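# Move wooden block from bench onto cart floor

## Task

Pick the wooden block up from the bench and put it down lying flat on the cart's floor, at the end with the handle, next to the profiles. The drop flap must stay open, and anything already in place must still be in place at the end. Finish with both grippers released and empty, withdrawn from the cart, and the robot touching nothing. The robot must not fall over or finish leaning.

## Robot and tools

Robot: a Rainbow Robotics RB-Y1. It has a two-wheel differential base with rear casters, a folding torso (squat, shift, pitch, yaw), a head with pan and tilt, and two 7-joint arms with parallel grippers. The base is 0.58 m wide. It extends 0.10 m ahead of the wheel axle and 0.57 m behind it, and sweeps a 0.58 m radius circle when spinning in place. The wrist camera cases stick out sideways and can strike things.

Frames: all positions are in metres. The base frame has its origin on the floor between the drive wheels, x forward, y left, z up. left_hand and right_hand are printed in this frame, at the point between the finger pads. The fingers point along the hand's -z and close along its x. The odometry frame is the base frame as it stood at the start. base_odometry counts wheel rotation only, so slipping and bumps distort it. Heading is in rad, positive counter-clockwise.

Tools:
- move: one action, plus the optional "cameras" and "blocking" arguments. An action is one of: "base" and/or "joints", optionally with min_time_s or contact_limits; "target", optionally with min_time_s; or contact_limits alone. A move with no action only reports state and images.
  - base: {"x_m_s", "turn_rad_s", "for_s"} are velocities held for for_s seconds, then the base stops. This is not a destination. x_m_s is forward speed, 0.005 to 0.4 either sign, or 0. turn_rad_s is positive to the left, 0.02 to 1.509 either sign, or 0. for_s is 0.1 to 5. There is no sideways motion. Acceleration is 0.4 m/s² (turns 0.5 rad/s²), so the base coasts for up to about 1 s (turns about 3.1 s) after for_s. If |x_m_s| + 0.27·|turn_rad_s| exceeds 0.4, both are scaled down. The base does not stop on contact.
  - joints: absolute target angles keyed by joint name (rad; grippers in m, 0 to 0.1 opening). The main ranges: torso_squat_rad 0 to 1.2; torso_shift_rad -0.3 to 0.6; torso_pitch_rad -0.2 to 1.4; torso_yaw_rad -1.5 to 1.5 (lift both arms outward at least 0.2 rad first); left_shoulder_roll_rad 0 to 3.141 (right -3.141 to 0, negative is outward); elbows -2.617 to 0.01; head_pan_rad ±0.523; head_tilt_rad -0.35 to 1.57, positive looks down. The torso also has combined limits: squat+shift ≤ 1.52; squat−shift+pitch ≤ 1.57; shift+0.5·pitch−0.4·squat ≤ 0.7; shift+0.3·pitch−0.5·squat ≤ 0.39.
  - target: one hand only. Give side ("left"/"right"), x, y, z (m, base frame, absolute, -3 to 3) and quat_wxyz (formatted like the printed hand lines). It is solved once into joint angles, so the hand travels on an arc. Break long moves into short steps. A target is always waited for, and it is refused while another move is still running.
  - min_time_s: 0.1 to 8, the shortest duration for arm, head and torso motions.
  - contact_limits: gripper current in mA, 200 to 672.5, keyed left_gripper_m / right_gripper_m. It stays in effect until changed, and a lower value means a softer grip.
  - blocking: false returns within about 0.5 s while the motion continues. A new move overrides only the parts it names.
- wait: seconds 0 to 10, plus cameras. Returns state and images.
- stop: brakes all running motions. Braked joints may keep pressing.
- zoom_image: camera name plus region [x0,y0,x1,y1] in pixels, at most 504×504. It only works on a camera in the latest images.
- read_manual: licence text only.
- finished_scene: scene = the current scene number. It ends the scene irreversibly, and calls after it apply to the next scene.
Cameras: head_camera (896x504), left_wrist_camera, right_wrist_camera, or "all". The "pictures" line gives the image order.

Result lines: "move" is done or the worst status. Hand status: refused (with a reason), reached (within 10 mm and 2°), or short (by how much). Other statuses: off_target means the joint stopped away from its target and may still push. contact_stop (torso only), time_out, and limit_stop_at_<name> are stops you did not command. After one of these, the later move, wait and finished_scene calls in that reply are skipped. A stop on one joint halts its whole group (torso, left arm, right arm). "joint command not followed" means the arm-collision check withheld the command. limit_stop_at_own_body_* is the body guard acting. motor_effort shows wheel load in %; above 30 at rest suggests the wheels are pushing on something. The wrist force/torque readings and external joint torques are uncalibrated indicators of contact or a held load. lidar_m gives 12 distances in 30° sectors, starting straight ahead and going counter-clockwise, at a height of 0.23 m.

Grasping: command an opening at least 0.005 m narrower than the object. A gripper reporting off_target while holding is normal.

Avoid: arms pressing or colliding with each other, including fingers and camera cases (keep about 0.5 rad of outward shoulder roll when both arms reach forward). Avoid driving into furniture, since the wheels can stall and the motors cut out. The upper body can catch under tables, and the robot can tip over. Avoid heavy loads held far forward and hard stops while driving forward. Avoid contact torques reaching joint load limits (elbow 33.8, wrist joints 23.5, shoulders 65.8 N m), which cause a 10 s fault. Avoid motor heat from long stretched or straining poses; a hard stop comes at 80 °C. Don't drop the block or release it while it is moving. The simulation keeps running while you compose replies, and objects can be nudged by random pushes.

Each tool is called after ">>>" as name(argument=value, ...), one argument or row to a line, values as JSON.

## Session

>>> move(
  joints={"head_pan_rad":0.5,"head_tilt_rad":0.6,"left_gripper_m":0,"right_gripper_m":0},
  cameras=["head_camera"],
)

>>> move(
  joints={"head_pan_rad":-0.2,"head_tilt_rad":0.6},
  cameras=["head_camera"],
)

Scene clock: 1.70 s.
Joint torques (N m): left_arm=[-2.04 -0.51 0.82 -0.48 -0.02 -0.5 -0.07] | right_arm=[-3.47 -0.49 -0.63 -1.28 -0.1 -0.48 0.05]
External joint torques (N m): left_arm=[-0.66 -0.66 0.81 0.08 -0.02 -0.08 -0.06] | right_arm=[0.12 0.63 -0.59 0.35 -0.16 0.12 0.04]
Motor temperatures (°C): left_arm=[30 28 31 35 34 32 37] | right_arm=[34 30 31 30 36 36 34]
Wrist force (N): left_arm=[-0.7 1.1 -7.2] | right_arm=[-2.9 1.5 -5.0]
Wrist torque (N m): left_arm=[-0.29 0.05 0.06] | right_arm=[-0.13 -0.13 -0.07]
Wrist force, peak (N): left_arm=[-0.7 1.3 -8.3] | right_arm=[-2.9 0.8 -5.4]
move: done
base_odometry: x=+0.000 y=+0.000 heading=+0.000
lidar_m: 0.74 1.04 1.56 4.56 1.52 1.08 1.03 1.07 1.45 3.61 1.10 0.78
base_status: not commanded
joint_positions: torso_squat_rad=+0.350 torso_shift_rad=+0.000 torso_pitch_rad=+0.000 torso_yaw_rad=+0.000 left_shoulder_pitch_rad=+0.037 left_shoulder_roll_rad=+0.004 left_shoulder_yaw_rad=-0.043 left_elbow_rad=-0.196 left_forearm_roll_rad=-0.014 left_wrist_pitch_rad=+0.002 left_hand_roll_rad=+0.027 left_gripper_m=+0.000 right_shoulder_pitch_rad=-0.040 right_shoulder_roll_rad=-0.021 right_shoulder_yaw_rad=-0.018 right_elbow_rad=-0.235 right_forearm_roll_rad=+0.049 right_wrist_pitch_rad=-0.014 right_hand_roll_rad=+0.035 right_gripper_m=+0.000 head_pan_rad=+0.500 head_tilt_rad=+0.600
joint_status: all done
wheel_motors_off: 0
motor_effort: left_wheel=+0(1) right_wheel=+0(2)
chest: x=-0.2280 y=+0.0001 z=+1.2475 quat_wxyz=(+1.000, +0.000, +0.000, +0.000) (m; base frame)
left_hand: x=-0.1598 y=+0.2200 z=+0.5653 quat_wxyz=(+0.997, +0.000, -0.079, -0.009) (m; base frame)
right_hand: x=-0.0823 y=-0.2360 z=+0.5770 quat_wxyz=(+0.989, -0.016, -0.142, +0.041) (m; base frame)
pictures: head_camera
camera_calibration:
head_camera: T_world_to_cam=[[0.480762, -0.876288, -0.0314125, 0.143715], [-0.465904, -0.224934, -0.855767, 1.19443], [0.742833, 0.426055, -0.516406, 0.845605], [0, 0, 0, 1]] pos_world=[-0.140746, 0.0343292, 1.46335]

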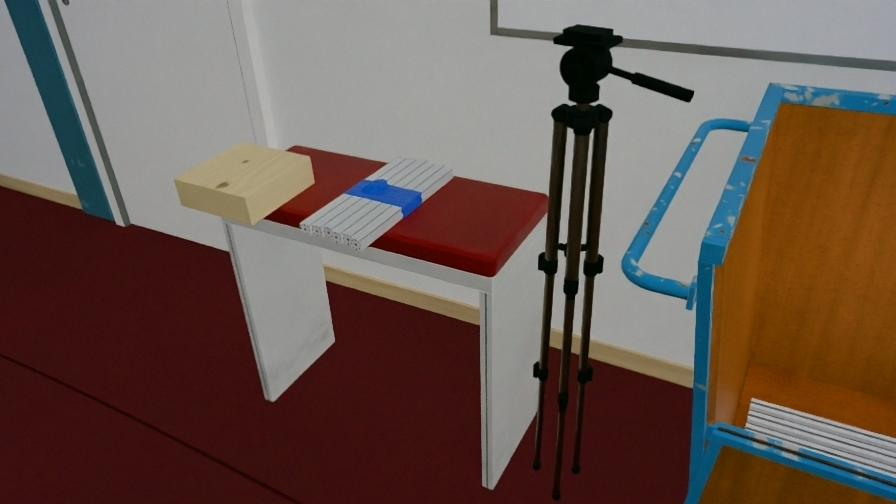

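Scene clock: 2.83 s.
Joint torques (N m): left_arm=[-1.56 -0.7 0.85 -0.61 -0.15 -0.54 -0.05] | right_arm=[-3.49 -0.53 -0.38 -1.62 -0.11 -0.47 0.05]
External joint torques (N m): left_arm=[-0.18 -0.84 0.84 -0.06 -0.15 -0.12 -0.04] | right_arm=[0.11 0.59 -0.34 0.01 -0.18 0.12 0.04]
Motor temperatures (°C): left_arm=[30 28 31 35 34 32 37] | right_arm=[34 30 31 30 36 36 34]
Wrist force (N): left_arm=[-0.2 0.8 -7.2] | right_arm=[-2.6 0.9 -4.5]
Wrist torque (N m): left_arm=[-0.24 0.09 0.07] | right_arm=[-0.06 -0.09 -0.09]
Wrist force, peak (N): left_arm=[0.2 1.8 -8.1] | right_arm=[-2.9 1.1 -5.5]
move: done
base_odometry: x=+0.000 y=+0.000 heading=+0.000
lidar_m: 0.74 1.04 1.56 4.57 1.52 1.07 1.03 1.07 1.43 3.60 1.10 0.77
base_status: not commanded
joint_positions: torso_squat_rad=+0.350 torso_shift_rad=+0.000 torso_pitch_rad=+0.000 torso_yaw_rad=+0.000 left_shoulder_pitch_rad=+0.037 left_shoulder_roll_rad=+0.004 left_shoulder_yaw_rad=-0.043 left_elbow_rad=-0.196 left_forearm_roll_rad=-0.014 left_wrist_pitch_rad=+0.002 left_hand_roll_rad=+0.027 left_gripper_m=+0.000 right_shoulder_pitch_rad=-0.040 right_shoulder_roll_rad=-0.021 right_shoulder_yaw_rad=-0.018 right_elbow_rad=-0.235 right_forearm_roll_rad=+0.049 right_wrist_pitch_rad=-0.014 right_hand_roll_rad=+0.035 right_gripper_m=+0.000 head_pan_rad=-0.200 head_tilt_rad=+0.600
joint_status: all done
wheel_motors_off: 0
motor_effort: left_wheel=+0(1) right_wheel=+1(1)
chest: x=-0.2280 y=+0.0001 z=+1.2475 quat_wxyz=(+1.000, +0.000, +0.000, +0.000) (m; base frame)
left_hand: x=-0.1598 y=+0.2200 z=+0.5653 quat_wxyz=(+0.997, +0.000, -0.079, -0.009) (m; base frame)
right_hand: x=-0.0823 y=-0.2360 z=+0.5770 quat_wxyz=(+0.989, -0.016, -0.142, +0.041) (m; base frame)
pictures: head_camera
camera_calibration:
head_camera: T_world_to_cam=[[-0.196712, -0.979957, -0.0314417, 0.00416114], [-0.501157, 0.128059, -0.855829, 1.1872], [0.842702, -0.152595, -0.516303, 0.866103], [0, 0, 0, 1]] pos_world=[-0.134073, -0.0157917, 1.46335]

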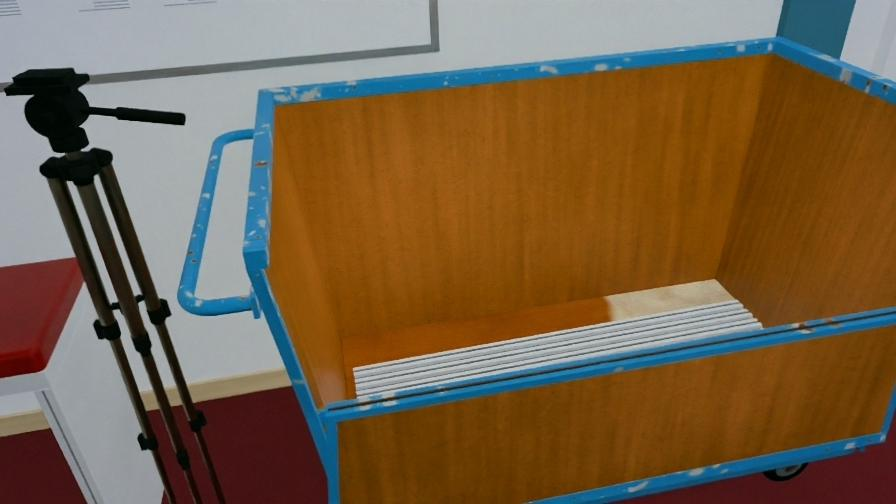

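>>> move(
  base={"turn_rad_s":0.85,"for_s":1.732},
  joints={"head_pan_rad":0,"head_tilt_rad":0.5,"torso_squat_rad":0.485,"torso_shift_rad":0.2,"torso_pitch_rad":0.1,"left_shoulder_pitch_rad":-0.786,"left_shoulder_roll_rad":0.138,"left_shoulder_yaw_rad":-0.042,"left_elbow_rad":-0.787,"left_forearm_roll_rad":0.326,"left_wrist_pitch_rad":1.404,"left_hand_roll_rad":0.157,"right_shoulder_pitch_rad":-0.787,"right_shoulder_roll_rad":-0.155,"right_shoulder_yaw_rad":0.085,"right_elbow_rad":-0.785,"right_forearm_roll_rad":-0.366,"right_wrist_pitch_rad":1.398,"right_hand_roll_rad":-0.174},
  cameras=[],
)

>>> move(
  base={"x_m_s":0.38,"for_s":3.2},
  cameras=[],
)

>>> move(
  base={"turn_rad_s":-0.85,"for_s":1.67},
  cameras=["head_camera"],
)

Scene clock: 10.63 s.
Joint torques (N m): left_arm=[-17.86 3 2.1 -7.5 0.18 -0.5 0.08] | right_arm=[-18.71 -3.77 -0.51 -8.06 -0.09 -0.04 0.02]
External joint torques (N m): left_arm=[1.87 -1.26 0.61 0.96 -0.07 -0.35 0.08] | right_arm=[0.6 0.82 0.97 -0.21 -0.11 0.05 0.02]
Motor temperatures (°C): left_arm=[31 28 31 35 34 32 37] | right_arm=[34 30 31 30 36 36 34]
Wrist force (N): left_arm=[0.3 2.4 -7.3] | right_arm=[-1.3 0.3 -5.1]
Wrist torque (N m): left_arm=[-0.40 0.09 0.10] | right_arm=[-0.09 -0.03 -0.09]
Wrist force, peak (N): left_arm=[1.1 2.3 -8.7] | right_arm=[-4.5 1.8 -4.7]
move: done
base_odometry: x=+0.000 y=+0.000 heading=+1.473
lidar_m: 4.14 1.67 1.10 1.02 1.03 1.30 2.80 1.25 0.84 0.77 1.02 1.57
base_status: done (sent for 1.73 of 1.73 s)
joint_positions: torso_squat_rad=+0.485 torso_shift_rad=+0.200 torso_pitch_rad=+0.100 torso_yaw_rad=+0.000 left_shoulder_pitch_rad=-0.786 left_shoulder_roll_rad=+0.138 left_shoulder_yaw_rad=-0.042 left_elbow_rad=-0.787 left_forearm_roll_rad=+0.326 left_wrist_pitch_rad=+1.404 left_hand_roll_rad=+0.157 left_gripper_m=+0.000 right_shoulder_pitch_rad=-0.787 right_shoulder_roll_rad=-0.155 right_shoulder_yaw_rad=+0.085 right_elbow_rad=-0.785 right_forearm_roll_rad=-0.366 right_wrist_pitch_rad=+1.398 right_hand_roll_rad=-0.174 right_gripper_m=+0.000 head_pan_rad=+0.000 head_tilt_rad=+0.500
joint_status: all done
wheel_motors_off: 0
motor_effort: left_wheel=-1(33) right_wheel=+16(58)
chest: x=-0.0740 y=+0.0001 z=+1.1953 quat_wxyz=(+0.999, +0.000, +0.050, +0.000) (m; base frame)
left_hand: x=+0.3753 y=+0.1577 z=+0.7807 quat_wxyz=(+0.998, -0.060, -0.002, +0.000) (m; base frame)
right_hand: x=+0.3745 y=-0.1578 z=+0.7801 quat_wxyz=(+0.998, +0.060, -0.001, +0.000) (m; base frame)
pictures: none
No camera images: "cameras" was empty.

Scene clock: 15.13 s.
Joint torques (N m): left_arm=[-18.08 2.98 2.27 -7.78 0.11 -0.51 0.11] | right_arm=[-19.4 -3.8 -0.54 -8.19 -0.04 -0.06 -0.1]
External joint torques (N m): left_arm=[1.65 -1.28 0.77 0.68 -0.14 -0.37 0.11] | right_arm=[-0.1 0.79 0.95 -0.34 -0.06 0.03 -0.11]
Motor temperatures (°C): left_arm=[31 28 31 36 34 32 37] | right_arm=[34 30 31 30 36 36 34]
Wrist force (N): left_arm=[0.5 2.2 -7.8] | right_arm=[-1.1 0.5 -5.4]
Wrist torque (N m): left_arm=[-0.35 0.08 0.10] | right_arm=[-0.08 -0.02 -0.10]
Wrist force, peak (N): left_arm=[0.9 1.9 -8.8] | right_arm=[-1.2 -0.1 -5.6]
move: done
base_odometry: x=+0.119 y=+1.210 heading=+1.474
lidar_m: 3.76 1.93 1.27 1.16 1.19 1.51 3.18 1.29 1.02 0.78 1.41 1.76
base_status: done (sent for 3.2 of 3.2 s)
joint_positions: torso_squat_rad=+0.485 torso_shift_rad=+0.200 torso_pitch_rad=+0.100 torso_yaw_rad=+0.000 left_shoulder_pitch_rad=-0.786 left_shoulder_roll_rad=+0.138 left_shoulder_yaw_rad=-0.042 left_elbow_rad=-0.787 left_forearm_roll_rad=+0.326 left_wrist_pitch_rad=+1.404 left_hand_roll_rad=+0.157 left_gripper_m=+0.000 right_shoulder_pitch_rad=-0.787 right_shoulder_roll_rad=-0.155 right_shoulder_yaw_rad=+0.085 right_elbow_rad=-0.785 right_forearm_roll_rad=-0.366 right_wrist_pitch_rad=+1.398 right_hand_roll_rad=-0.174 right_gripper_m=+0.000 head_pan_rad=+0.000 head_tilt_rad=+0.500
joint_status: not commanded
wheel_motors_off: 0
motor_effort: left_wheel=+12(33) right_wheel=-11(44)
chest: x=-0.0740 y=+0.0001 z=+1.1953 quat_wxyz=(+0.999, +0.000, +0.050, +0.000) (m; base frame)
left_hand: x=+0.3752 y=+0.1577 z=+0.7807 quat_wxyz=(+0.998, -0.060, -0.002, +0.000) (m; base frame)
right_hand: x=+0.3744 y=-0.1578 z=+0.7800 quat_wxyz=(+0.998, +0.060, -0.001, +0.000) (m; base frame)
pictures: none
No camera images: "cameras" was empty.

Scene clock: 18.80 s.
Joint torques (N m): left_arm=[-18.34 2.82 2.36 -7.65 0.08 -0.5 0.01] | right_arm=[-20.01 -3.88 -0.83 -8.35 -0.14 -0.07 -0.18]
External joint torques (N m): left_arm=[1.39 -1.44 0.86 0.81 -0.17 -0.35 0.01] | right_arm=[-0.7 0.71 0.65 -0.51 -0.16 0.02 -0.18]
Motor temperatures (°C): left_arm=[31 28 31 36 34 32 37] | right_arm=[34 30 31 30 36 36 34]
Wrist force (N): left_arm=[0.7 2.2 -7.5] | right_arm=[-0.8 0.4 -5.2]
Wrist torque (N m): left_arm=[-0.40 0.12 0.10] | right_arm=[-0.07 0.02 -0.08]
Wrist force, peak (N): left_arm=[1.1 2.5 -8.2] | right_arm=[-0.9 0.3 -5.7]
move: done
base_odometry: x=+0.119 y=+1.210 heading=+0.086
lidar_m: 0.77 1.43 2.06 3.83 1.59 1.22 1.17 1.26 1.78 1.98 1.16 1.00
base_status: done (sent for 1.67 of 1.67 s)
joint_positions: torso_squat_rad=+0.485 torso_shift_rad=+0.200 torso_pitch_rad=+0.100 torso_yaw_rad=+0.000 left_shoulder_pitch_rad=-0.786 left_shoulder_roll_rad=+0.138 left_shoulder_yaw_rad=-0.042 left_elbow_rad=-0.787 left_forearm_roll_rad=+0.326 left_wrist_pitch_rad=+1.404 left_hand_roll_rad=+0.157 left_gripper_m=+0.000 right_shoulder_pitch_rad=-0.787 right_shoulder_roll_rad=-0.155 right_shoulder_yaw_rad=+0.085 right_elbow_rad=-0.785 right_forearm_roll_rad=-0.366 right_wrist_pitch_rad=+1.398 right_hand_roll_rad=-0.174 right_gripper_m=+0.000 head_pan_rad=+0.000 head_tilt_rad=+0.500
joint_status: not commanded
wheel_motors_off: 0
motor_effort: left_wheel=+18(37) right_wheel=-4(40)
chest: x=-0.0741 y=+0.0001 z=+1.1953 quat_wxyz=(+0.999, +0.000, +0.050, +0.000) (m; base frame)
left_hand: x=+0.3752 y=+0.1577 z=+0.7807 quat_wxyz=(+0.998, -0.060, -0.002, +0.000) (m; base frame)
right_hand: x=+0.3744 y=-0.1578 z=+0.7800 quat_wxyz=(+0.998, +0.060, -0.001, +0.000) (m; base frame)
pictures: head_camera
camera_calibration:
head_camera: T_world_to_cam=[[0.00184319, -0.999504, -0.0314327, 0.0429286], [-0.516689, 0.02596, -0.85578, 1.22637], [0.856171, 0.0178183, -0.516385, 0.691531], [0, 0, 0, 1]] pos_world=[0.0415019, -0.00125112, 1.40795]

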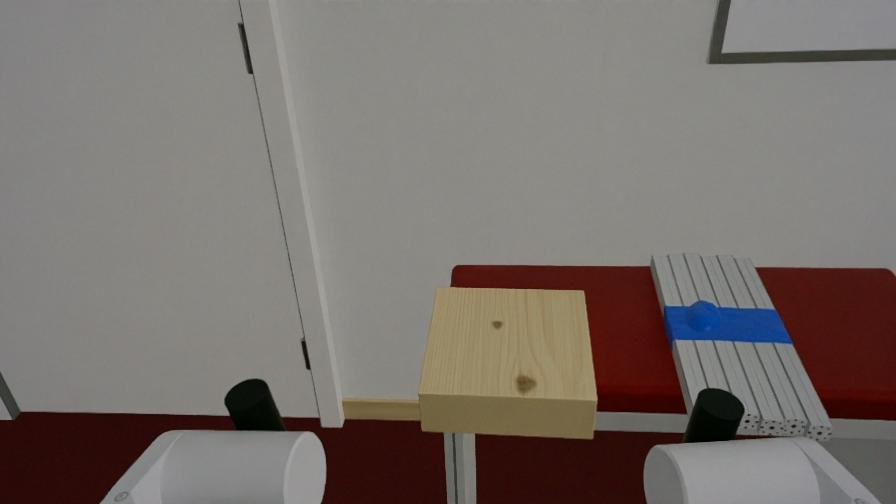

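>>> move(
  base={"turn_rad_s":-0.1,"for_s":0.38},
  cameras=[],
)

>>> move(
  base={"x_m_s":0.25,"for_s":1.7},
  cameras=[],
)

>>> move(
  base={"turn_rad_s":-0.1,"for_s":0.42},
  cameras=["left_wrist_camera","right_wrist_camera"],
)

Scene clock: 23.53 s.
Joint torques (N m): left_arm=[-18.32 3.06 2.39 -7.63 0.07 -0.55 0.16] | right_arm=[-19.99 -3.96 -0.7 -8.24 -0.08 -0.03 -0.01]
External joint torques (N m): left_arm=[1.41 -1.19 0.89 0.83 -0.18 -0.4 0.17] | right_arm=[-0.68 0.64 0.78 -0.4 -0.09 0.06 -0.01]
Motor temperatures (°C): left_arm=[31 28 31 36 34 32 37] | right_arm=[34 30 31 30 36 36 34]
Wrist force (N): left_arm=[0.6 2.1 -7.0] | right_arm=[-0.8 0.2 -5.2]
Wrist torque (N m): left_arm=[-0.36 0.18 0.07] | right_arm=[-0.05 0.04 -0.09]
Wrist force, peak (N): left_arm=[0.8 2.8 -8.5] | right_arm=[-1.4 0.0 -5.7]
move: done
base_odometry: x=+0.119 y=+1.210 heading=+0.050
lidar_m: 0.78 1.42 1.95 4.30 1.64 1.21 1.16 1.24 1.73 2.20 1.17 1.00
base_status: done (sent for 0.37 of 0.37 s)
joint_positions: torso_squat_rad=+0.485 torso_shift_rad=+0.200 torso_pitch_rad=+0.100 torso_yaw_rad=+0.000 left_shoulder_pitch_rad=-0.786 left_shoulder_roll_rad=+0.138 left_shoulder_yaw_rad=-0.042 left_elbow_rad=-0.787 left_forearm_roll_rad=+0.326 left_wrist_pitch_rad=+1.404 left_hand_roll_rad=+0.157 left_gripper_m=+0.000 right_shoulder_pitch_rad=-0.787 right_shoulder_roll_rad=-0.155 right_shoulder_yaw_rad=+0.085 right_elbow_rad=-0.785 right_forearm_roll_rad=-0.366 right_wrist_pitch_rad=+1.398 right_hand_roll_rad=-0.174 right_gripper_m=+0.000 head_pan_rad=+0.000 head_tilt_rad=+0.500
joint_status: not commanded
wheel_motors_off: 0
motor_effort: left_wheel=+19(33) right_wheel=-3(19)
chest: x=-0.0741 y=+0.0001 z=+1.1953 quat_wxyz=(+0.999, +0.000, +0.050, +0.000) (m; base frame)
left_hand: x=+0.3752 y=+0.1577 z=+0.7806 quat_wxyz=(+0.998, -0.060, -0.002, +0.000) (m; base frame)
right_hand: x=+0.3744 y=-0.1578 z=+0.7800 quat_wxyz=(+0.998, +0.060, -0.001, +0.000) (m; base frame)
pictures: none
No camera images: "cameras" was empty.

Scene clock: 26.23 s.
Joint torques (N m): left_arm=[-17.95 3.24 2.36 -7.56 0.09 -0.42 0.13] | right_arm=[-19.77 -3.67 -0.58 -8.25 0.05 -0.02 0.05]
External joint torques (N m): left_arm=[1.78 -1.03 0.86 0.9 -0.16 -0.27 0.14] | right_arm=[-0.47 0.92 0.9 -0.4 0.03 0.07 0.05]
Motor temperatures (°C): left_arm=[31 28 31 36 34 32 37] | right_arm=[34 30 31 30 36 36 34]
Wrist force (N): left_arm=[1.0 1.8 -7.7] | right_arm=[-0.9 -0.1 -4.7]
Wrist torque (N m): left_arm=[-0.30 0.22 0.08] | right_arm=[0.00 0.00 -0.10]
Wrist force, peak (N): left_arm=[0.6 2.4 -8.5] | right_arm=[-1.6 0.0 -5.8]
move: done
base_odometry: x=+0.543 y=+1.231 heading=+0.049
lidar_m: 0.34 1.01 1.37 4.03 2.24 1.66 1.59 1.70 2.33 1.20 0.73 1.00
base_status: done (sent for 1.7 of 1.7 s)
joint_positions: torso_squat_rad=+0.485 torso_shift_rad=+0.200 torso_pitch_rad=+0.100 torso_yaw_rad=+0.000 left_shoulder_pitch_rad=-0.786 left_shoulder_roll_rad=+0.138 left_shoulder_yaw_rad=-0.042 left_elbow_rad=-0.787 left_forearm_roll_rad=+0.326 left_wrist_pitch_rad=+1.404 left_hand_roll_rad=+0.157 left_gripper_m=+0.000 right_shoulder_pitch_rad=-0.787 right_shoulder_roll_rad=-0.155 right_shoulder_yaw_rad=+0.085 right_elbow_rad=-0.785 right_forearm_roll_rad=-0.366 right_wrist_pitch_rad=+1.398 right_hand_roll_rad=-0.174 right_gripper_m=+0.000 head_pan_rad=+0.000 head_tilt_rad=+0.500
joint_status: not commanded
wheel_motors_off: 0
motor_effort: left_wheel=-3(44) right_wheel=+3(33)
chest: x=-0.0740 y=+0.0001 z=+1.1953 quat_wxyz=(+0.999, +0.000, +0.050, +0.000) (m; base frame)
left_hand: x=+0.3752 y=+0.1577 z=+0.7806 quat_wxyz=(+0.998, -0.060, -0.002, +0.000) (m; base frame)
right_hand: x=+0.3744 y=-0.1578 z=+0.7800 quat_wxyz=(+0.998, +0.060, -0.001, +0.000) (m; base frame)
pictures: none
No camera images: "cameras" was empty.

Scene clock: 27.23 s.
Joint torques (N m): left_arm=[-18.2 2.82 2.31 -7.81 0.15 -0.43 0.16] | right_arm=[-19.55 -3.47 -0.59 -8.16 0.08 0.09 -0.04]
External joint torques (N m): left_arm=[1.52 -1.44 0.81 0.65 -0.09 -0.28 0.16] | right_arm=[-0.24 1.12 0.9 -0.31 0.06 0.18 -0.04]
Motor temperatures (°C): left_arm=[31 28 31 36 34 32 37] | right_arm=[34 30 31 30 36 36 34]
Wrist force (N): left_arm=[0.9 2.3 -7.9] | right_arm=[-1.2 0.1 -4.8]
Wrist torque (N m): left_arm=[-0.37 0.19 0.09] | right_arm=[-0.04 -0.06 -0.11]
Wrist force, peak (N): left_arm=[1.0 2.1 -8.4] | right_arm=[-0.5 0.4 -5.7]
move: done
base_odometry: x=+0.543 y=+1.231 heading=+0.008
lidar_m: 0.34 0.36 1.33 3.47 2.31 1.68 1.59 1.68 2.23 1.20 0.73 0.91
base_status: done (sent for 0.43 of 0.43 s)
joint_positions: torso_squat_rad=+0.485 torso_shift_rad=+0.200 torso_pitch_rad=+0.100 torso_yaw_rad=+0.000 left_shoulder_pitch_rad=-0.786 left_shoulder_roll_rad=+0.138 left_shoulder_yaw_rad=-0.042 left_elbow_rad=-0.787 left_forearm_roll_rad=+0.326 left_wrist_pitch_rad=+1.404 left_hand_roll_rad=+0.157 left_gripper_m=+0.000 right_shoulder_pitch_rad=-0.787 right_shoulder_roll_rad=-0.155 right_shoulder_yaw_rad=+0.085 right_elbow_rad=-0.785 right_forearm_roll_rad=-0.366 right_wrist_pitch_rad=+1.398 right_hand_roll_rad=-0.174 right_gripper_m=+0.000 head_pan_rad=+0.000 head_tilt_rad=+0.500
joint_status: not commanded
wheel_motors_off: 0
motor_effort: left_wheel=+13(40) right_wheel=-22(40)
chest: x=-0.0740 y=+0.0001 z=+1.1953 quat_wxyz=(+0.999, +0.000, +0.050, +0.000) (m; base frame)
left_hand: x=+0.3752 y=+0.1577 z=+0.7806 quat_wxyz=(+0.998, -0.060, -0.002, +0.000) (m; base frame)
right_hand: x=+0.3744 y=-0.1578 z=+0.7800 quat_wxyz=(+0.998, +0.060, -0.001, +0.000) (m; base frame)
pictures: left_wrist_camera, right_wrist_camera
camera_calibration:
left_wrist_camera: T_world_to_cam=[[0.99963, 0.0261535, -0.00746463, -0.373952], [0.0258295, -0.826921, 0.561725, -0.288717], [0.00851842, -0.56171, -0.827291, 0.803717], [0, 0, 0, 1]] pos_world=[0.374425, 0.222489, 0.824295]
right_wrist_camera: T_world_to_cam=[[-0.999196, -0.0249534, -0.0313644, 0.393346], [-0.0388558, 0.795018, 0.60534, -0.305042], [0.00983, 0.606072, -0.795349, 0.784481], [0, 0, 0, 1]] pos_world=[0.373466, -0.223123, 0.820927]

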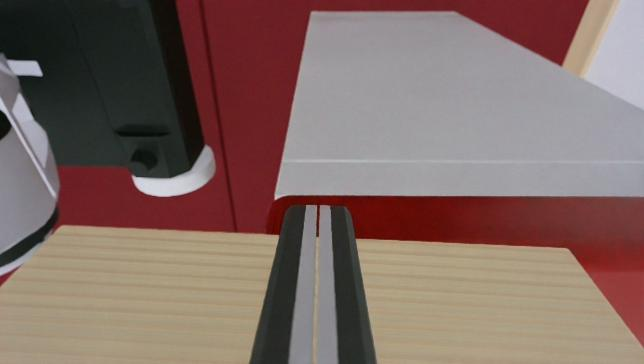

